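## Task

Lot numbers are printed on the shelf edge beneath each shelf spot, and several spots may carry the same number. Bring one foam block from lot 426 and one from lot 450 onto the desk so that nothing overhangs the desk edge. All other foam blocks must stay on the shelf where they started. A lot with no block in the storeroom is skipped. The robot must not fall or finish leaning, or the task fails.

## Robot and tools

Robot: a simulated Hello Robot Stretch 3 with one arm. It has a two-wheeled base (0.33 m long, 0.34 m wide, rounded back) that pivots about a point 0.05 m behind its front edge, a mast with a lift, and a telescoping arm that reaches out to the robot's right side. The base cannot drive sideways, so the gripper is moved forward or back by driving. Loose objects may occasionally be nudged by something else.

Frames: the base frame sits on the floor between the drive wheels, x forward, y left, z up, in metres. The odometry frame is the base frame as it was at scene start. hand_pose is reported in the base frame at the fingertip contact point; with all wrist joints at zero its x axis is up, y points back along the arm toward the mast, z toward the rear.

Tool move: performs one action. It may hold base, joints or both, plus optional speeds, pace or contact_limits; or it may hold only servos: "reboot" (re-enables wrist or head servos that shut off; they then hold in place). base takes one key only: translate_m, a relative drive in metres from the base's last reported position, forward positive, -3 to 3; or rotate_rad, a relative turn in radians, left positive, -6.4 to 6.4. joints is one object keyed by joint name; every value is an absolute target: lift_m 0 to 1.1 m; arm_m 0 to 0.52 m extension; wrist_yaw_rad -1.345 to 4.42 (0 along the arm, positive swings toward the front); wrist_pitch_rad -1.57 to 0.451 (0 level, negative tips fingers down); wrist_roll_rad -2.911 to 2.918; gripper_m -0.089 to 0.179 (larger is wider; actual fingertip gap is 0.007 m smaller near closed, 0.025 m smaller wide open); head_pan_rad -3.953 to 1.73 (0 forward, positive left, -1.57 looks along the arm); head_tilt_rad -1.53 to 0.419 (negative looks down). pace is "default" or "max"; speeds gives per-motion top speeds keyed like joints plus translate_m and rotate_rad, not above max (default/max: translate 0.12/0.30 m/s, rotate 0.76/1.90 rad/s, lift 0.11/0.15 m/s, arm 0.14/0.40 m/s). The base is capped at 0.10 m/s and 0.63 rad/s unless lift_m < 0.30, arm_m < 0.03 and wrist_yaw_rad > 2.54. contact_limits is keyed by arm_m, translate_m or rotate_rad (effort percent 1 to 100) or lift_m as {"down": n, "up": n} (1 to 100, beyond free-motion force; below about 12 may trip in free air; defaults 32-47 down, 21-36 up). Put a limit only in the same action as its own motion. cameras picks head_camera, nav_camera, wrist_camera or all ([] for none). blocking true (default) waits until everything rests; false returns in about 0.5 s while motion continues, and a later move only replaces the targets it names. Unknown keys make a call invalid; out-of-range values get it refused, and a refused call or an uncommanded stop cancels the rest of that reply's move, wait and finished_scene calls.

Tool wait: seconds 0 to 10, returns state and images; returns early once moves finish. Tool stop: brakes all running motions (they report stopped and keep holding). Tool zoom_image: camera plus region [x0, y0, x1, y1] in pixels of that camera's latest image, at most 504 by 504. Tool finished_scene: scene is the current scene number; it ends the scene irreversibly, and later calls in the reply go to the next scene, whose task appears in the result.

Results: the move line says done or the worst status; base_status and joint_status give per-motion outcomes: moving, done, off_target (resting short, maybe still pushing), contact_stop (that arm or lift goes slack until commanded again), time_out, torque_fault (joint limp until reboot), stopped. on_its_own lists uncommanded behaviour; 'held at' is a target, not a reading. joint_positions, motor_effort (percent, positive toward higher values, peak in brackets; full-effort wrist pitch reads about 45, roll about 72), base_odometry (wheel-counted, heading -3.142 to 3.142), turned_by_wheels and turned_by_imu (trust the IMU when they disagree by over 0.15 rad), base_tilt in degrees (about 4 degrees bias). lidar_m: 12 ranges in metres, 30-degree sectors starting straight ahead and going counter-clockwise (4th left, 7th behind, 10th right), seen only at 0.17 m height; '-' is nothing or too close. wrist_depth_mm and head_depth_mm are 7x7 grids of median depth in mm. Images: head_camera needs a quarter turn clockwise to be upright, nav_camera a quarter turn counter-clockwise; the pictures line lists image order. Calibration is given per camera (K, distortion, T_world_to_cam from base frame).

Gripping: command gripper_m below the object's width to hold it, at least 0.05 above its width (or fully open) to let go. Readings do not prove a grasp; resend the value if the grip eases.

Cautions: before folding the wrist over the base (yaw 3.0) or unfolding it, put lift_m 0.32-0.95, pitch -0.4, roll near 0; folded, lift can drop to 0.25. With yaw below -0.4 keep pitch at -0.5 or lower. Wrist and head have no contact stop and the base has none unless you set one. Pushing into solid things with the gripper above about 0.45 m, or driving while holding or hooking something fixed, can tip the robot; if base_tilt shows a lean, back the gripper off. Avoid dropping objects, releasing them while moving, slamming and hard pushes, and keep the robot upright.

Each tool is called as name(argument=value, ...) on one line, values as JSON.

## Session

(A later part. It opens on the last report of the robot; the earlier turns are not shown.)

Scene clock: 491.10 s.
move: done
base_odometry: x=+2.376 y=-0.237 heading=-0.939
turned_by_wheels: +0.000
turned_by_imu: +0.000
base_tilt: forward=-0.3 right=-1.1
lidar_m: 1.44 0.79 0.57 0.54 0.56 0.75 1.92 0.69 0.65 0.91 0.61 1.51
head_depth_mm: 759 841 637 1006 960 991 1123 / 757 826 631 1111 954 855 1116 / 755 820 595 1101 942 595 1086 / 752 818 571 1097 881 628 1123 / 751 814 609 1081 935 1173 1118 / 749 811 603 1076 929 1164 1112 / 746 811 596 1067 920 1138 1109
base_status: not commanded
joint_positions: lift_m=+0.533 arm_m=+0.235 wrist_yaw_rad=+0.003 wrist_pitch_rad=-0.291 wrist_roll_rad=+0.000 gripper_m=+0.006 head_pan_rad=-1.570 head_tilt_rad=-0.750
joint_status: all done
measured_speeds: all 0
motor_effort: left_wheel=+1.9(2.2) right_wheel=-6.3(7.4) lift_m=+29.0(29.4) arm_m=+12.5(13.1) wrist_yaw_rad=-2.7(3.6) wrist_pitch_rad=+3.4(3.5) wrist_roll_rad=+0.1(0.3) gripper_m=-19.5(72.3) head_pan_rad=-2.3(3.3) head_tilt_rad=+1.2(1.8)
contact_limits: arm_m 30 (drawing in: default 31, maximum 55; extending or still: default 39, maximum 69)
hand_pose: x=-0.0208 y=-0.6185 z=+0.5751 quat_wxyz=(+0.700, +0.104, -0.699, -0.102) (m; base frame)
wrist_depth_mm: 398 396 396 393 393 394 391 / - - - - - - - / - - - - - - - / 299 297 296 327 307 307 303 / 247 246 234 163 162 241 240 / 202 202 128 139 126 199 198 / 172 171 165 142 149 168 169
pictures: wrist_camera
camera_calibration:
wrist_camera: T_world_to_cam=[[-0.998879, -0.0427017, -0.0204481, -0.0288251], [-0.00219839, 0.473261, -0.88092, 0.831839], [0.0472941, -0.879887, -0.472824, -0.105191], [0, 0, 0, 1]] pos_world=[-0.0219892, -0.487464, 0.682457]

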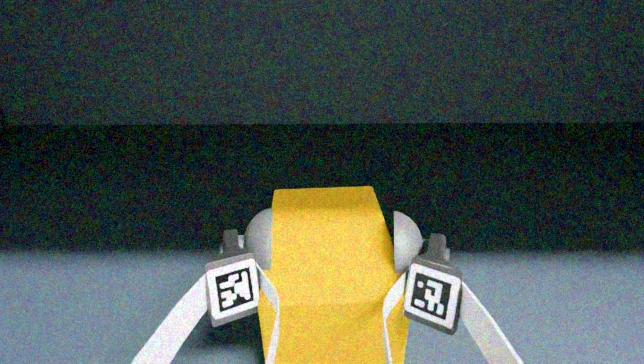

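move(joints={"lift_m": 0.6}, cameras=[])

move(joints={"arm_m": 0.0, "wrist_pitch_rad": -0.4}, speeds={"arm_m": 0.25}, cameras=["wrist_camera"])

move(joints={"wrist_yaw_rad": 2.6}, pace="max", cameras=[])

move(joints={"lift_m": 0.295, "wrist_pitch_rad": -0.35}, base={"translate_m": 1.03}, pace="max", cameras=[])

move(base={"rotate_rad": -1.571}, pace="max", cameras=["nav_camera"])

Scene clock: 507.97 s.
move: done
base_odometry: x=+2.376 y=-0.237 heading=-0.939
turned_by_wheels: +0.000
turned_by_imu: +0.000
base_tilt: forward=-0.4 right=-1.1
lidar_m: 1.44 0.80 0.57 0.54 0.56 0.75 1.92 0.69 0.64 0.92 0.61 1.51
head_depth_mm: 758 836 639 1012 959 996 1124 / 756 827 631 1103 949 832 432 / 754 820 596 1102 945 561 1109 / 752 816 572 1093 658 819 1126 / 752 816 611 1086 929 1168 1111 / 747 813 603 1075 928 1165 1115 / 746 810 596 1067 921 1144 1110
base_status: not commanded
joint_positions: lift_m=+0.600 arm_m=+0.235 wrist_yaw_rad=+0.003 wrist_pitch_rad=-0.291 wrist_roll_rad=+0.000 gripper_m=+0.006 head_pan_rad=-1.570 head_tilt_rad=-0.750
joint_status: all done
measured_speeds: all 0
motor_effort: left_wheel=+2.0(2.1) right_wheel=-6.0(7.3) lift_m=+28.8(31.7) arm_m=+12.1(12.5) wrist_yaw_rad=-3.9(4.7) wrist_pitch_rad=+3.4(3.6) wrist_roll_rad=+0.2(0.3) gripper_m=-19.6(19.9) head_pan_rad=-2.5(2.9) head_tilt_rad=+1.3(1.7)
contact_limits: arm_m 30 (drawing in: default 31, maximum 55; extending or still: default 39, maximum 69)
hand_pose: x=-0.0208 y=-0.6185 z=+0.6421 quat_wxyz=(+0.700, +0.104, -0.699, -0.102) (m; base frame)
wrist_depth_mm: 396 397 391 390 395 394 391 / - - - - - - - / - - - - - - - / - - - - - - - / - - 153 163 151 - - / 294 294 128 139 127 289 288 / 249 105 240 142 146 244 243
pictures: none
No camera images: "cameras" was empty.

Scene clock: 510.83 s.
move: done
base_odometry: x=+2.376 y=-0.237 heading=-0.939
turned_by_wheels: +0.000
turned_by_imu: +0.000
base_tilt: forward=-0.3 right=-1.2
lidar_m: 1.44 0.79 0.57 0.54 0.56 0.75 1.91 0.69 0.64 0.92 0.61 1.51
head_depth_mm: 758 837 638 1012 957 993 1119 / 753 827 632 1115 951 1182 1138 / 755 822 596 1100 946 1181 1129 / 753 818 572 1095 937 701 486 / 751 812 611 1085 934 841 1119 / 749 813 602 1076 924 1159 1121 / 747 810 595 1067 920 1144 1111
base_status: not commanded
joint_positions: lift_m=+0.600 arm_m=+0.001 wrist_yaw_rad=+0.003 wrist_pitch_rad=-0.414 wrist_roll_rad=+0.000 gripper_m=+0.006 head_pan_rad=-1.570 head_tilt_rad=-0.750
joint_status: all done
measured_speeds: all 0
motor_effort: left_wheel=+1.2(2.2) right_wheel=-6.6(7.7) lift_m=+25.7(28.5) arm_m=-11.9(14.0) wrist_yaw_rad=-2.9(4.2) wrist_pitch_rad=+2.1(4.5) wrist_roll_rad=-0.1(0.4) gripper_m=-19.2(19.9) head_pan_rad=-2.2(3.1) head_tilt_rad=+0.8(1.8)
hand_pose: x=-0.0209 y=-0.3704 z=+0.6135 quat_wxyz=(+0.693, +0.147, -0.691, -0.145) (m; base frame)
wrist_depth_mm: - - - - - - 598 / - - - - - - 567 / - - - - - - - / - - - - - 329 326 / 306 306 295 162 168 295 294 / - - 128 139 127 743 - / - - - 142 140 674 -
pictures: wrist_camera
camera_calibration:
wrist_camera: T_world_to_cam=[[-0.998892, -0.0397366, -0.0251986, -0.0134878], [-0.00239741, 0.577824, -0.816158, 0.747258], [0.0469917, -0.815193, -0.577279, 0.219342], [0, 0, 0, 1]] pos_world=[-0.0219886, -0.253513, 0.736163]

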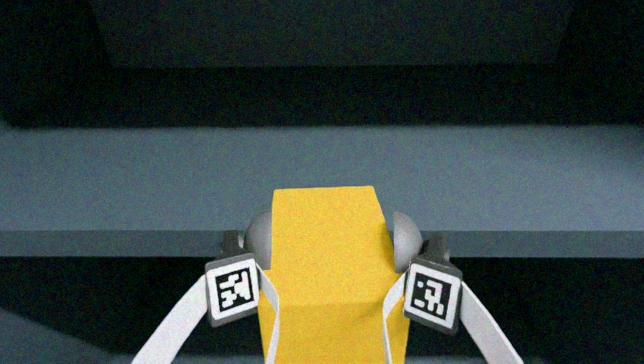

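Scene clock: 512.50 s.
move: done
base_odometry: x=+2.376 y=-0.237 heading=-0.939
turned_by_wheels: +0.000
turned_by_imu: +0.000
base_tilt: forward=-0.3 right=-1.3
lidar_m: 1.44 0.79 0.57 0.54 0.56 0.75 1.92 0.69 0.65 0.92 0.61 1.51
head_depth_mm: 760 839 638 1010 958 991 1127 / 757 829 630 1106 955 1182 1139 / 753 819 597 1102 943 1180 1130 / 753 816 574 1094 941 1176 1125 / 750 816 610 1089 930 1169 1101 / 750 813 601 1076 926 1172 1117 / 750 810 596 1071 923 1149 1107
base_status: not commanded
joint_positions: lift_m=+0.600 arm_m=+0.001 wrist_yaw_rad=+2.597 wrist_pitch_rad=-0.414 wrist_roll_rad=+0.000 gripper_m=+0.006 head_pan_rad=-1.570 head_tilt_rad=-0.750
joint_status: all done
measured_speeds: all 0
motor_effort: left_wheel=+1.9(2.3) right_wheel=-6.3(7.4) lift_m=+28.3(28.3) arm_m=-12.0(12.9) wrist_yaw_rad=+2.3(7.0) wrist_pitch_rad=+2.1(2.2) wrist_roll_rad=+0.3(0.3) gripper_m=-19.2(20.1) head_pan_rad=-2.1(2.8) head_tilt_rad=+0.1(1.6)
hand_pose: x=+0.0952 y=+0.0468 z=+0.6135 quat_wxyz=(+0.326, +0.705, -0.046, +0.628) (m; base frame)
wrist_depth_mm: 453 500 537 - - - - / 475 531 - - - - - / 508 - - - - - - / 535 - - - - - - / - - 153 162 169 - - / - - 128 140 127 868 862 / 209 105 741 142 147 763 750
pictures: none
No camera images: "cameras" was empty.

Scene clock: 518.70 s.
move: done
base_odometry: x=+2.985 y=-1.068 heading=-0.939
turned_by_wheels: +0.000
turned_by_imu: +0.001
base_tilt: forward=-0.3 right=-1.2
lidar_m: 0.42 0.44 0.59 0.57 0.59 0.79 2.03 0.74 0.82 1.85 0.62 0.44
head_depth_mm: 2628 2971 2748 2039 1620 1330 1172 / 2666 2993 2645 2012 1620 1353 1162 / 2688 3019 2637 1999 1603 1337 1152 / 2663 3015 2609 1980 1591 1339 1152 / 2623 2949 2610 1979 1576 1323 1137 / 2142 2180 2225 1883 1584 1320 1132 / 1355 1360 1384 1395 1412 1286 1129
base_status: done
joint_positions: lift_m=+0.295 arm_m=+0.001 wrist_yaw_rad=+2.598 wrist_pitch_rad=-0.372 wrist_roll_rad=+0.000 gripper_m=+0.006 head_pan_rad=-1.570 head_tilt_rad=-0.750
joint_status: all done
measured_speeds: all 0
motor_effort: left_wheel=+1.4(14.9) right_wheel=+7.0(13.8) lift_m=+26.8(30.1) arm_m=-9.0(11.8) wrist_yaw_rad=+2.2(3.2) wrist_pitch_rad=+3.6(6.4) wrist_roll_rad=+0.0(0.3) gripper_m=-19.5(19.8) head_pan_rad=-1.9(2.5) head_tilt_rad=+0.2(1.5)
hand_pose: x=+0.0977 y=+0.0512 z=+0.3181 quat_wxyz=(+0.313, +0.704, -0.060, +0.634) (m; base frame)
wrist_depth_mm: 473 518 - - - - - / 503 535 - - - - - / 525 - - - - - - / 542 - - - - - - / - 629 159 162 151 - - / 549 549 128 139 127 504 - / 214 285 284 142 146 456 -
pictures: none
No camera images: "cameras" was empty.

Scene clock: 520.83 s.
move: done
base_odometry: x=+2.985 y=-1.068 heading=-2.509
turned_by_wheels: -1.571
turned_by_imu: -1.541
base_tilt: forward=-0.1 right=-1.2
lidar_m: 1.70 0.61 0.44 0.42 0.44 0.60 0.57 0.59 0.81 2.16 0.74 0.84
head_depth_mm: 1588 1561 1524 1498 1474 1330 1164 / 2288 2258 2196 1942 1617 1345 1158 / 3569 3557 2661 1999 1604 1342 1154 / 3633 3892 2619 1995 1589 1326 1147 / 3518 3574 2617 1964 1591 1334 1142 / 2082 2193 2402 1882 1563 1316 1136 / 1312 1416 1501 1707 1501 1293 1133
base_status: done
joint_positions: lift_m=+0.295 arm_m=+0.001 wrist_yaw_rad=+2.598 wrist_pitch_rad=-0.372 wrist_roll_rad=+0.000 gripper_m=+0.006 head_pan_rad=-1.570 head_tilt_rad=-0.750
joint_status: not commanded
measured_speeds: all 0
motor_effort: left_wheel=+6.2(15.2) right_wheel=-8.8(14.9) lift_m=+26.9(27.3) arm_m=-11.9(12.9) wrist_yaw_rad=+1.5(2.6) wrist_pitch_rad=+3.7(3.8) wrist_roll_rad=-0.1(0.3) gripper_m=-19.2(19.8) head_pan_rad=-1.3(2.1) head_tilt_rad=+0.4(1.6)
hand_pose: x=+0.0977 y=+0.0512 z=+0.3181 quat_wxyz=(+0.313, +0.704, -0.060, +0.634) (m; base frame)
wrist_depth_mm: - - - - - - - / - - - - - - - / - - - - - - - / - - - - 748 792 767 / - - 153 162 169 646 631 / - 531 128 139 127 538 537 / 214 285 285 142 146 463 462
pictures: nav_camera (sideways)
camera_calibration:
nav_camera: T_world_to_cam=[[0.0175225, -0.66196, 0.749335, -0.931802], [-0.99979, -0.0195418, 0.00611609, 0.0482728], [0.0105947, -0.749285, -0.662163, 0.814805], [0, 0, 0, 1]] pos_world=[0.0559575, -0.00535058, 1.23747]

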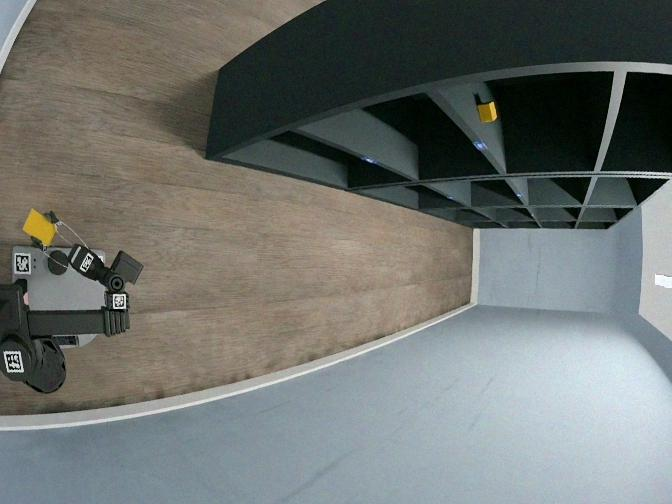

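move(base={"translate_m": 1.82}, pace="max", cameras=[])

move(base={"rotate_rad": 1.571}, pace="max", cameras=[])

move(base={"translate_m": -1.25}, joints={"head_tilt_rad": -0.6}, pace="max", cameras=["head_camera", "nav_camera"])

Scene clock: 537.10 s.
move: done
base_odometry: x=+1.516 y=-2.143 heading=-2.510
turned_by_wheels: +0.000
turned_by_imu: +0.001
base_tilt: forward=-0.4 right=-1.1
lidar_m: 1.37 0.63 0.46 0.44 0.45 0.62 1.68 1.09 1.29 3.44 1.31 1.30
head_depth_mm: 2571 2495 2411 2040 1627 1358 1160 / 3373 3421 2692 2013 1618 1347 1163 / 3554 3688 2648 1982 1608 1335 1155 / 3481 3645 2622 1978 1592 1335 1147 / 3539 3579 2607 1968 1589 1322 1141 / 3447 3523 2544 1939 1566 1322 1134 / 3525 2045 2555 1930 1574 1311 1128
base_status: done
joint_positions: lift_m=+0.295 arm_m=+0.001 wrist_yaw_rad=+2.598 wrist_pitch_rad=-0.372 wrist_roll_rad=+0.000 gripper_m=+0.006 head_pan_rad=-1.570 head_tilt_rad=-0.750
joint_status: not commanded
measured_speeds: all 0
motor_effort: left_wheel=+1.5(13.7) right_wheel=+6.3(12.8) lift_m=+24.8(29.7) arm_m=-6.2(10.6) wrist_yaw_rad=+1.9(2.9) wrist_pitch_rad=+3.6(3.8) wrist_roll_rad=-0.1(0.3) gripper_m=-19.2(19.9) head_pan_rad=-1.0(1.9) head_tilt_rad=-0.1(1.4)
hand_pose: x=+0.0977 y=+0.0512 z=+0.3181 quat_wxyz=(+0.313, +0.704, -0.060, +0.634) (m; base frame)
wrist_depth_mm: - - - - - - - / - - - - - - - / - - - - - - - / - - - - 767 790 772 / - - 153 163 168 641 621 / - 535 128 140 127 541 536 / 215 284 284 142 146 463 469
pictures: none
No camera images: "cameras" was empty.

Scene clock: 539.23 s.
move: done
base_odometry: x=+1.516 y=-2.143 heading=-0.939
turned_by_wheels: +1.571
turned_by_imu: +1.540
base_tilt: forward=-0.3 right=-1.3
lidar_m: 0.44 0.45 0.61 1.55 1.12 1.26 3.24 1.34 1.31 1.37 0.64 0.46
head_depth_mm: 1151 1294 1484 1749 1625 1367 1171 / 1150 1297 1489 1731 1621 1348 1167 / 1143 1285 1469 1732 1603 1343 1155 / 1141 1291 1470 1716 1606 1336 1148 / 1144 1277 1463 1715 1586 1324 1143 / 1141 1281 1462 1715 1579 1324 1140 / 1136 1254 1400 1448 1449 1284 1131
base_status: done
joint_positions: lift_m=+0.295 arm_m=+0.001 wrist_yaw_rad=+2.598 wrist_pitch_rad=-0.372 wrist_roll_rad=+0.000 gripper_m=+0.006 head_pan_rad=-1.570 head_tilt_rad=-0.750
joint_status: not commanded
measured_speeds: all 0
motor_effort: left_wheel=-6.8(15.7) right_wheel=+9.3(13.8) lift_m=+26.0(26.1) arm_m=-12.3(12.5) wrist_yaw_rad=+2.0(2.7) wrist_pitch_rad=+3.6(3.8) wrist_roll_rad=+0.2(0.3) gripper_m=-19.0(19.9) head_pan_rad=-0.6(1.4) head_tilt_rad=+0.4(0.9)
hand_pose: x=+0.0977 y=+0.0512 z=+0.3181 quat_wxyz=(+0.313, +0.704, -0.060, +0.634) (m; base frame)
wrist_depth_mm: - - - - 472 - - / - - - - - - - / - - - 973 - - - / 821 803 809 826 - - - / 649 652 159 163 155 - - / 552 557 128 139 127 518 - / 215 283 285 142 145 461 -
pictures: none
No camera images: "cameras" was empty.

Scene clock: 544.77 s.
move: done
base_odometry: x=+0.778 y=-1.135 heading=-0.939
turned_by_wheels: +0.000
turned_by_imu: -0.001
base_tilt: forward=-0.4 right=-1.4
lidar_m: 1.67 1.73 0.92 0.88 0.90 1.21 2.59 2.01 0.85 0.94 0.99 1.75
head_depth_mm: 1169 1295 1418 1135 876 1462 1246 / 1167 1280 1400 1123 867 1493 1236 / 1163 1273 1393 1118 860 1471 1238 / 1157 1270 1389 1099 855 1485 1226 / 1152 1272 1378 1094 850 1464 1230 / 1153 1261 1382 1079 839 1392 1209 / 1144 1262 1374 1078 835 1447 1215
base_status: done
joint_positions: lift_m=+0.295 arm_m=+0.001 wrist_yaw_rad=+2.598 wrist_pitch_rad=-0.372 wrist_roll_rad=+0.000 gripper_m=+0.006 head_pan_rad=-1.570 head_tilt_rad=-0.599
joint_status: all done
measured_speeds: all 0
motor_effort: left_wheel=-3.9(13.1) right_wheel=-4.3(15.4) lift_m=+25.9(27.3) arm_m=-9.1(12.6) wrist_yaw_rad=+0.4(2.8) wrist_pitch_rad=+3.7(3.8) wrist_roll_rad=+0.1(0.5) gripper_m=-19.3(19.9) head_pan_rad=+0.4(1.4) head_tilt_rad=-2.3(6.2)
hand_pose: x=+0.0977 y=+0.0512 z=+0.3181 quat_wxyz=(+0.313, +0.704, -0.060, +0.634) (m; base frame)
wrist_depth_mm: - - - - - - - / - - - - - - - / - - 974 - - - - / 782 810 816 832 791 774 783 / 654 653 159 163 169 644 641 / 553 547 128 139 127 537 544 / 214 285 285 142 145 464 466
pictures: head_camera (sideways), nav_camera (sideways)
camera_calibration:
head_camera: T_world_to_cam=[[-0.0466139, 0.518857, -0.853589, 1.12635], [0.9975, -0.0212598, -0.0673957, 0.0812321], [-0.0531159, -0.854597, -0.516569, 0.628173], [0, 0, 0, 1]] pos_world=[0.00484062, -0.0458544, 1.29141]
nav_camera: T_world_to_cam=[[0.0174139, -0.541369, 0.840604, -1.0508], [-0.999791, -0.0184215, 0.00884775, 0.0448063], [0.0106953, -0.840583, -0.541577, 0.657985], [0, 0, 0, 1]] pos_world=[0.0560582, -0.0149551, 1.23926]

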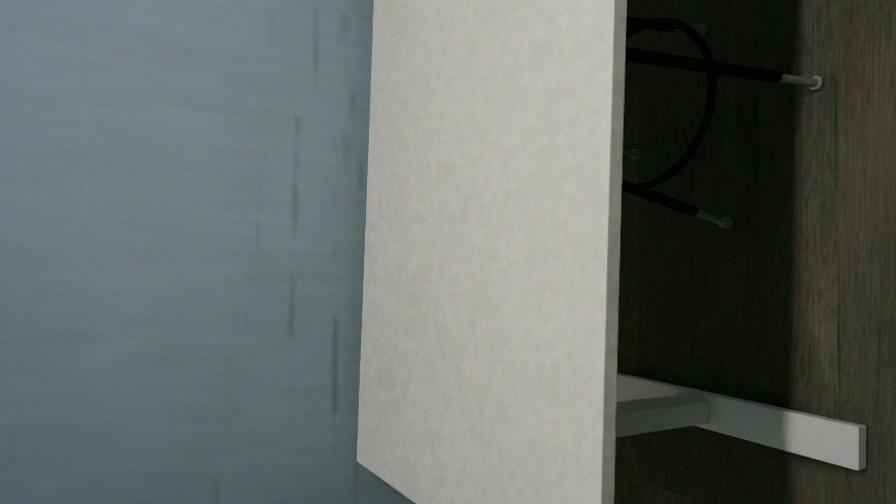

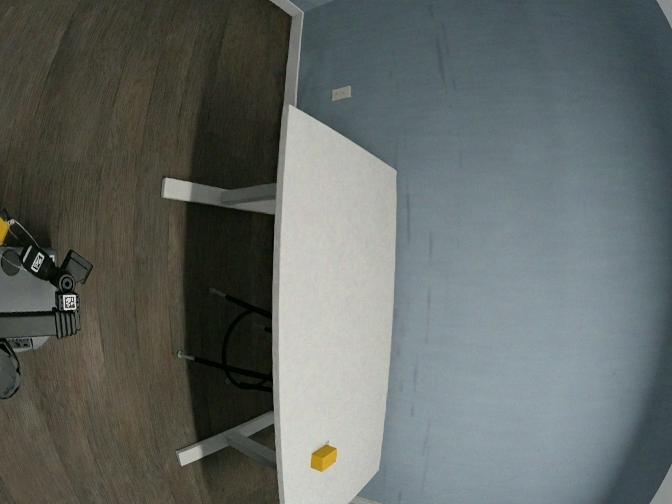

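move(joints={"lift_m": 0.84, "wrist_pitch_rad": -0.4}, pace="max", cameras=[])

move(joints={"wrist_yaw_rad": 0.0, "wrist_pitch_rad": -0.27}, cameras=[])

move(joints={"arm_m": 0.41}, speeds={"arm_m": 0.25}, contact_limits={"arm_m": 30}, cameras=[])

move(joints={"lift_m": 0.74}, cameras=[])

move(joints={"lift_m": 0.695}, speeds={"lift_m": 0.03}, contact_limits={"lift_m": {"down": 12}}, cameras=["head_camera", "wrist_camera"])

Scene clock: 558.67 s.
move: done
base_odometry: x=+0.778 y=-1.135 heading=-0.939
turned_by_wheels: +0.000
turned_by_imu: +0.000
base_tilt: forward=-0.2 right=-1.3
lidar_m: 1.68 1.72 0.92 0.88 0.90 1.22 2.60 2.01 0.85 0.94 0.99 1.76
head_depth_mm: 1173 1286 1422 1135 873 1460 1304 / 1164 1281 1401 1125 866 1490 1305 / 1160 1280 1401 1116 860 1443 1263 / 1156 1267 1391 1102 854 1464 1292 / 1156 1269 1379 1092 845 1472 1218 / 1146 1262 1377 1083 839 1376 1216 / 1148 1262 1374 1071 840 1445 1210
base_status: not commanded
joint_positions: lift_m=+0.840 arm_m=+0.001 wrist_yaw_rad=+2.598 wrist_pitch_rad=-0.415 wrist_roll_rad=+0.000 gripper_m=+0.006 head_pan_rad=-1.570 head_tilt_rad=-0.600
joint_status: all done
measured_speeds: all 0
motor_effort: left_wheel=-3.5(4.1) right_wheel=-5.4(5.8) lift_m=+27.3(32.8) arm_m=-4.3(7.7) wrist_yaw_rad=+1.5(3.5) wrist_pitch_rad=+2.3(5.4) wrist_roll_rad=-0.1(0.3) gripper_m=-19.0(19.9) head_pan_rad=+0.0(0.9) head_tilt_rad=-4.9(6.2)
hand_pose: x=+0.0951 y=+0.0468 z=+0.8534 quat_wxyz=(+0.327, +0.705, -0.045, +0.628) (m; base frame)
wrist_depth_mm: - - - - - - - / - - - - - - - / - - - - - - - / 843 - - - - - - / 931 - 159 163 169 - - / - - 128 139 127 - - / 212 972 986 142 147 - -
pictures: none
No camera images: "cameras" was empty.

Scene clock: 560.97 s.
move: done
base_odometry: x=+0.778 y=-1.135 heading=-0.939
turned_by_wheels: +0.000
turned_by_imu: +0.000
base_tilt: forward=-0.3 right=-1.1
lidar_m: 1.68 1.73 0.92 0.88 0.90 1.22 2.60 2.01 0.85 0.94 0.99 1.75
head_depth_mm: 1174 1277 1423 1139 872 1444 1312 / 1167 1284 1405 1127 868 1490 1308 / 1160 1277 1399 1109 860 1217 345 / 1158 1265 1391 1100 823 327 307 / 1156 1265 1386 1087 847 1429 1218 / 1150 1268 1385 1081 844 1390 1224 / 1147 1259 1378 1072 837 1453 1213
base_status: not commanded
joint_positions: lift_m=+0.840 arm_m=+0.001 wrist_yaw_rad=+0.003 wrist_pitch_rad=-0.294 wrist_roll_rad=+0.000 gripper_m=+0.006 head_pan_rad=-1.570 head_tilt_rad=-0.600
joint_status: all done
measured_speeds: all 0
motor_effort: left_wheel=-3.3(4.0) right_wheel=-5.0(5.6) lift_m=+23.6(27.1) arm_m=-3.7(5.6) wrist_yaw_rad=-2.1(7.5) wrist_pitch_rad=+4.1(6.2) wrist_roll_rad=+0.1(0.3) gripper_m=-19.0(19.8) head_pan_rad=+0.6(1.2) head_tilt_rad=-4.7(6.1)
hand_pose: x=-0.0207 y=-0.3838 z=+0.8813 quat_wxyz=(+0.700, +0.105, -0.699, -0.103) (m; base frame)
wrist_depth_mm: - - - - - - - / - - - - - - - / - - - - - - - / - - - - - - - / - - 153 162 152 - - / - - 128 139 127 - - / - - - 142 146 - -
pictures: none
No camera images: "cameras" was empty.

Scene clock: 564.67 s.
move: done
base_odometry: x=+0.778 y=-1.135 heading=-0.939
turned_by_wheels: +0.000
turned_by_imu: +0.000
base_tilt: forward=-0.1 right=-1.2
lidar_m: 1.68 1.73 0.92 0.88 0.90 1.21 2.60 2.01 0.85 0.94 0.99 1.75
head_depth_mm: 1164 1279 1415 1124 812 292 - / 1164 1278 1404 521 363 1406 1238 / 1160 1273 1390 553 861 1448 1239 / 1164 1272 1390 582 852 1478 1231 / 1159 1268 1378 1091 846 1474 1225 / 1148 1266 1379 1081 839 1388 1221 / 1145 1250 1375 1068 837 1439 1211
base_status: not commanded
joint_positions: lift_m=+0.840 arm_m=+0.410 wrist_yaw_rad=+0.003 wrist_pitch_rad=-0.294 wrist_roll_rad=+0.000 gripper_m=+0.006 head_pan_rad=-1.570 head_tilt_rad=-0.600
joint_status: all done
measured_speeds: all 0
motor_effort: left_wheel=-3.7(4.2) right_wheel=-4.8(5.9) lift_m=+29.8(30.3) arm_m=+12.4(15.0) wrist_yaw_rad=-4.1(4.3) wrist_pitch_rad=+4.0(4.1) wrist_roll_rad=+0.3(0.3) gripper_m=-19.1(19.9) head_pan_rad=+0.8(1.3) head_tilt_rad=-4.3(5.9)
contact_limits: arm_m 30 (drawing in: default 31, maximum 55; extending or still: default 39, maximum 69)
hand_pose: x=-0.0208 y=-0.7933 z=+0.8815 quat_wxyz=(+0.700, +0.105, -0.699, -0.103) (m; base frame)
wrist_depth_mm: - - - - - - - / - - - - - - - / - - - - - - - / - - - - - - - / - - 152 162 151 - - / - - 128 140 126 - - / - - - 142 140 - -
pictures: none
No camera images: "cameras" was empty.

Scene clock: 566.40 s.
move: done
base_odometry: x=+0.778 y=-1.135 heading=-0.939
turned_by_wheels: +0.000
turned_by_imu: +0.000
base_tilt: forward=-0.2 right=-1.3
lidar_m: 1.68 1.73 0.92 0.88 0.91 1.21 2.60 2.01 0.85 0.94 0.99 1.76
head_depth_mm: 1167 1278 1415 1138 877 1456 341 / 1166 1281 1397 1124 807 396 333 / 1157 1275 1398 1114 605 1450 1236 / 1161 1272 1389 1102 785 1481 1232 / 1152 1267 1383 1085 846 1461 1223 / 1151 1263 1386 1079 841 1376 1221 / 1146 1257 1371 1070 836 1443 1210
base_status: not commanded
joint_positions: lift_m=+0.740 arm_m=+0.410 wrist_yaw_rad=+0.003 wrist_pitch_rad=-0.293 wrist_roll_rad=+0.000 gripper_m=+0.006 head_pan_rad=-1.570 head_tilt_rad=-0.600
joint_status: all done
measured_speeds: all 0
motor_effort: left_wheel=-3.9(4.3) right_wheel=-4.9(5.7) lift_m=+24.9(29.0) arm_m=+11.2(12.8) wrist_yaw_rad=-2.5(4.6) wrist_pitch_rad=+3.8(4.0) wrist_roll_rad=-0.1(0.3) gripper_m=-19.6(19.7) head_pan_rad=+0.8(1.8) head_tilt_rad=-3.9(5.2)
contact_limits: arm_m 30 (drawing in: default 31, maximum 55; extending or still: default 39, maximum 69)
hand_pose: x=-0.0208 y=-0.7933 z=+0.7815 quat_wxyz=(+0.700, +0.105, -0.699, -0.103) (m; base frame)
wrist_depth_mm: - - - - - - - / - - - - - - - / - - - - - - - / - - - - - - - / - - 153 162 152 - - / - - 128 139 127 - - / - - - 142 140 - -
pictures: none
No camera images: "cameras" was empty.

Scene clock: 568.33 s.
move: done
base_odometry: x=+0.778 y=-1.135 heading=-0.939
turned_by_wheels: +0.000
turned_by_imu: +0.000
base_tilt: forward=-0.4 right=-1.4
lidar_m: 1.68 1.72 0.92 0.88 0.90 1.21 2.60 2.01 0.85 0.94 0.99 1.75
head_depth_mm: 1175 1290 1429 1137 874 1434 1251 / 1167 1274 1413 1127 868 456 376 / 1168 1282 1396 1116 622 1401 1232 / 1159 1275 1385 1109 656 1470 1229 / 1156 1268 1390 1090 850 1470 1224 / 1154 1269 1381 1083 847 1382 1218 / 1161 1266 1378 1077 842 1447 1207
base_status: not commanded
joint_positions: lift_m=+0.695 arm_m=+0.410 wrist_yaw_rad=+0.001 wrist_pitch_rad=-0.207 wrist_roll_rad=-0.002 gripper_m=+0.006 head_pan_rad=-1.570 head_tilt_rad=-0.600
joint_status: all done
measured_speeds: all 0
on_its_own: wrist_pitch_rad is at rest, and its effort (-11.9) is outside its rest range (-8 to +12)
motor_effort: left_wheel=-3.4(4.1) right_wheel=-4.9(5.9) lift_m=+13.8(25.9) arm_m=+9.3(11.3) wrist_yaw_rad=-2.1(3.7) wrist_pitch_rad=-11.9(12.2) wrist_roll_rad=+0.7(0.8) gripper_m=-19.2(19.8) head_pan_rad=+1.7(1.8) head_tilt_rad=-3.9(5.2)
contact_limits: arm_m 30 (drawing in: default 31, maximum 55; extending or still: default 39, maximum 69); lift_m down 12 (down: maximum 72; up: maximum 65)
hand_pose: x=-0.0212 y=-0.8008 z=+0.7574 quat_wxyz=(+0.704, +0.074, -0.702, -0.073) (m; base frame)
wrist_depth_mm: - - - - - - - / - - - - - - - / - - - - - - - / - - - - - - - / - - 153 162 155 - - / - - 128 136 127 - - / - - - 138 135 - -
pictures: head_camera (sideways), wrist_camera
camera_calibration:
head_camera: T_world_to_cam=[[-0.0466337, 0.520206, -0.852767, 1.12526], [0.997499, -0.021145, -0.0674473, 0.0812975], [-0.0531183, -0.853779, -0.517919, 0.629907], [0, 0, 0, 1]] pos_world=[0.00484055, -0.0458479, 1.29131]
wrist_camera: T_world_to_cam=[[-0.998955, -0.0431233, -0.0151314, -0.0375624], [-0.00328438, 0.397981, -0.917388, 1.04594], [0.0455828, -0.916379, -0.397707, -0.265489], [0, 0, 0, 1]] pos_world=[-0.0219862, -0.661171, 0.853374]

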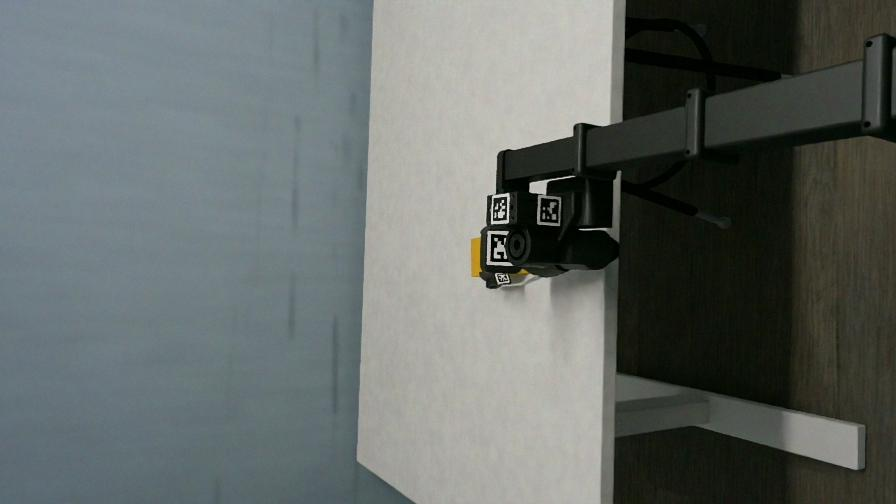

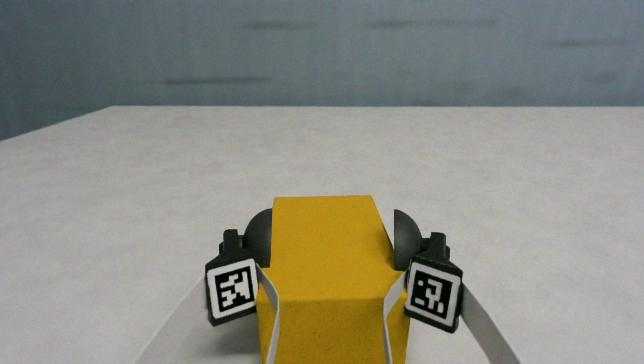

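Contact; unload slightly to 0.706, release, retract.

move(joints={"lift_m": 0.706}, speeds={"lift_m": 0.03}, cameras=[])

move(joints={"gripper_m": 0.179}, cameras=[])

move(joints={"lift_m": 0.81}, cameras=[])

move(joints={"arm_m": 0.05}, pace="max", cameras=["head_camera", "nav_camera"])

Scene clock: 577.90 s.
move: done
base_odometry: x=+0.778 y=-1.135 heading=-0.939
turned_by_wheels: +0.000
turned_by_imu: +0.000
base_tilt: forward=-0.3 right=-1.2
lidar_m: 1.67 1.73 0.92 0.88 0.91 1.22 2.60 2.01 0.85 0.94 0.98 1.76
head_depth_mm: 1171 1282 1421 1132 874 1460 1250 / 1165 1275 1402 1127 838 432 365 / 1155 1277 1390 1110 620 1434 1240 / 1158 1280 1388 1098 656 1463 1227 / 1154 1275 1384 1093 847 1454 1228 / 1150 1255 1381 1076 841 1375 1213 / 1153 1264 1388 1070 833 1447 1214
base_status: not commanded
joint_positions: lift_m=+0.706 arm_m=+0.410 wrist_yaw_rad=+0.001 wrist_pitch_rad=-0.236 wrist_roll_rad=-0.002 gripper_m=+0.006 head_pan_rad=-1.570 head_tilt_rad=-0.600
joint_status: all done
measured_speeds: all 0
motor_effort: left_wheel=-2.9(3.6) right_wheel=-3.1(5.2) lift_m=+25.6(27.6) arm_m=+6.2(7.2) wrist_yaw_rad=-2.2(3.0) wrist_pitch_rad=-6.7(11.9) wrist_roll_rad=+0.7(0.9) gripper_m=-19.2(19.6) head_pan_rad=+1.3(1.9) head_tilt_rad=-3.7(4.0)
contact_limits: arm_m 30 (drawing in: default 31, maximum 55; extending or still: default 39, maximum 69)
hand_pose: x=-0.0212 y=-0.7985 z=+0.7613 quat_wxyz=(+0.703, +0.084, -0.701, -0.083) (m; base frame)
wrist_depth_mm: - - - - - - - / - - - - - - - / - - - - - - - / - - - - - - - / - - 152 162 155 - - / - - 128 137 127 - - / - - - 140 139 - -
pictures: none
No camera images: "cameras" was empty.

Scene clock: 580.17 s.
move: done
base_odometry: x=+0.778 y=-1.135 heading=-0.939
turned_by_wheels: +0.000
turned_by_imu: +0.000
base_tilt: forward=-0.2 right=-1.2
lidar_m: 1.67 1.72 0.92 0.88 0.91 1.21 2.60 2.01 0.85 0.94 0.99 1.76
head_depth_mm: 1173 1280 1416 1133 871 1459 1248 / 1165 1276 1405 1124 839 433 364 / 1163 1279 1393 1110 618 1439 1236 / 1157 1275 1384 1101 654 1476 1230 / 1154 1268 1383 1088 847 1466 1220 / 1158 1267 1379 1082 842 1381 1220 / 1149 1259 1376 1064 834 1450 1208
base_status: not commanded
joint_positions: lift_m=+0.706 arm_m=+0.410 wrist_yaw_rad=+0.001 wrist_pitch_rad=-0.283 wrist_roll_rad=-0.002 gripper_m=+0.179 head_pan_rad=-1.570 head_tilt_rad=-0.600
joint_status: all done
measured_speeds: all 0
motor_effort: left_wheel=-3.0(3.8) right_wheel=-3.8(4.2) lift_m=+25.9(26.8) arm_m=+3.9(6.5) wrist_yaw_rad=-1.9(3.5) wrist_pitch_rad=+1.9(6.7) wrist_roll_rad=+0.8(0.9) gripper_m=+0.8(84.4) head_pan_rad=+1.9(2.1) head_tilt_rad=-2.5(3.9)
contact_limits: arm_m 30 (drawing in: default 31, maximum 55; extending or still: default 39, maximum 69)
hand_pose: x=-0.0212 y=-0.7943 z=+0.7501 quat_wxyz=(+0.701, +0.100, -0.699, -0.099) (m; base frame)
wrist_depth_mm: - - - - - - - / - - - - - - - / - - - - - - - / - - - - - - - / - 142 - 149 149 - - / - 126 - 135 136 - - / - - - 146 147 - 105
pictures: none
No camera images: "cameras" was empty.

Scene clock: 581.93 s.
move: done
base_odometry: x=+0.778 y=-1.135 heading=-0.939
turned_by_wheels: +0.000
turned_by_imu: +0.000
base_tilt: forward=-0.3 right=-1.3
lidar_m: 1.67 1.72 0.92 0.88 0.90 1.21 2.60 2.01 0.85 0.94 0.99 1.75
head_depth_mm: 1178 1283 1413 1134 872 328 - / 1167 1284 1403 1076 385 338 1211 / 1162 1275 1396 567 826 1442 1245 / 1155 1274 1386 660 851 1468 1234 / 1150 1265 1376 1044 848 1469 1221 / 1144 1263 1383 1079 843 1379 1216 / 1148 1255 1375 1069 835 1449 1207
base_status: not commanded
joint_positions: lift_m=+0.810 arm_m=+0.410 wrist_yaw_rad=+0.001 wrist_pitch_rad=-0.283 wrist_roll_rad=-0.002 gripper_m=+0.179 head_pan_rad=-1.570 head_tilt_rad=-0.600
joint_status: all done
measured_speeds: all 0
motor_effort: left_wheel=-3.5(3.5) right_wheel=-3.4(4.2) lift_m=+27.1(32.7) arm_m=+3.4(4.7) wrist_yaw_rad=-1.1(3.0) wrist_pitch_rad=+2.0(2.1) wrist_roll_rad=+0.6(0.9) gripper_m=+0.4(1.0) head_pan_rad=+1.7(2.1) head_tilt_rad=-2.6(3.6)
contact_limits: arm_m 30 (drawing in: default 31, maximum 55; extending or still: default 39, maximum 69)
hand_pose: x=-0.0212 y=-0.7942 z=+0.8539 quat_wxyz=(+0.701, +0.101, -0.699, -0.100) (m; base frame)
wrist_depth_mm: - - - - - - - / - - - - - - - / - - - - - - - / - - - - - - - / - 142 - - - - - / - 126 - - - - - / - - - - - - 105
pictures: none
No camera images: "cameras" was empty.

Scene clock: 584.10 s.
move: done
base_odometry: x=+0.778 y=-1.135 heading=-0.939
turned_by_wheels: +0.000
turned_by_imu: +0.000
base_tilt: forward=-0.4 right=-1.3
lidar_m: 1.68 1.73 0.92 0.88 0.91 1.21 2.59 2.01 0.85 0.94 0.99 1.75
head_depth_mm: 1165 1284 1416 1137 874 1458 - / 1160 1279 1402 1122 867 1447 - / 1163 1271 1393 1112 859 1360 - / 1161 1268 1392 1100 856 364 371 / 1158 1265 1381 1090 850 1396 1222 / 1155 1262 1380 1085 841 1382 1219 / 1146 1263 1374 1071 835 1450 1210
base_status: not commanded
joint_positions: lift_m=+0.810 arm_m=+0.050 wrist_yaw_rad=+0.001 wrist_pitch_rad=-0.284 wrist_roll_rad=-0.002 gripper_m=+0.179 head_pan_rad=-1.570 head_tilt_rad=-0.600
joint_status: all done
measured_speeds: all 0
motor_effort: left_wheel=-3.0(3.6) right_wheel=-2.9(4.1) lift_m=+26.2(27.7) arm_m=-10.3(14.2) wrist_yaw_rad=-2.0(3.4) wrist_pitch_rad=+2.2(2.3) wrist_roll_rad=+0.6(0.9) gripper_m=-0.1(1.3) head_pan_rad=+2.0(2.3) head_tilt_rad=-3.2(3.2)
hand_pose: x=-0.0212 y=-0.4341 z=+0.8537 quat_wxyz=(+0.701, +0.101, -0.699, -0.100) (m; base frame)
wrist_depth_mm: - - - - - - - / - - - - - - - / - - - - - - - / - - - - - - - / - 142 - - - - - / 123 - - - - - - / - - - - - - 105
pictures: head_camera (sideways), nav_camera (sideways)
camera_calibration:
head_camera: T_world_to_cam=[[-0.0466337, 0.520206, -0.852767, 1.12526], [0.997499, -0.021145, -0.0674473, 0.0812975], [-0.0531183, -0.853779, -0.517919, 0.629907], [0, 0, 0, 1]] pos_world=[0.00484055, -0.0458479, 1.29131]
nav_camera: T_world_to_cam=[[0.0174091, -0.542768, 0.839702, -1.04964], [-0.999791, -0.0184336, 0.00881298, 0.0448513], [0.0106953, -0.839681, -0.542975, 0.659815], [0, 0, 0, 1]] pos_world=[0.0560582, -0.014849, 1.23925]

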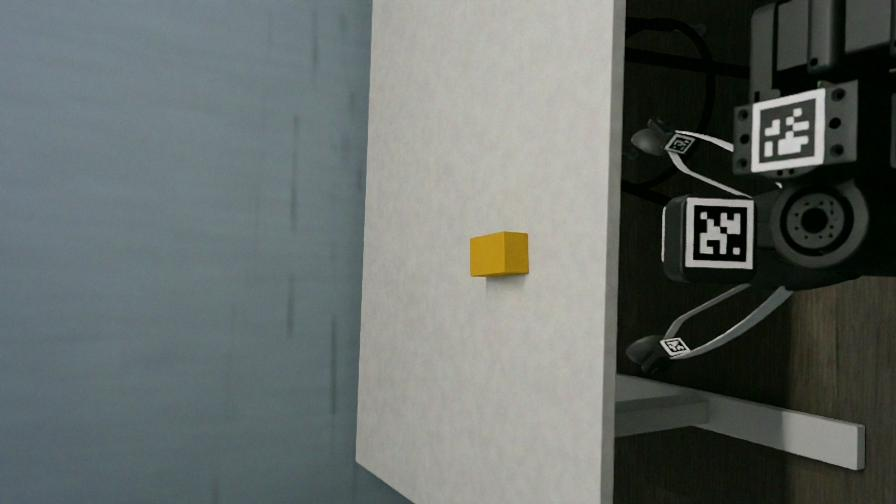

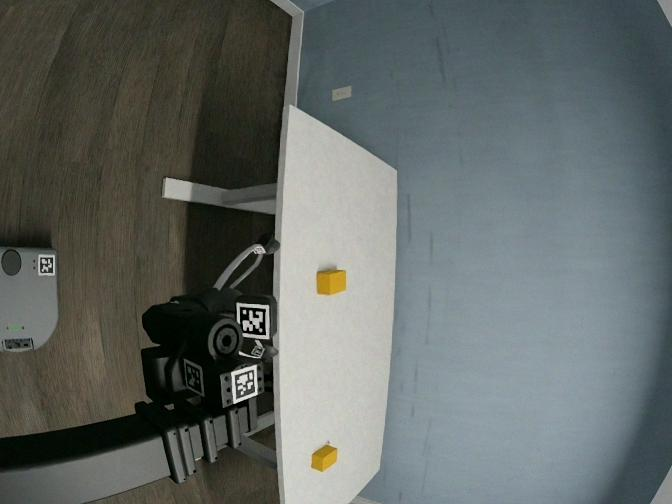

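finished_scene(scene=3)

The scene is finished: the task was done.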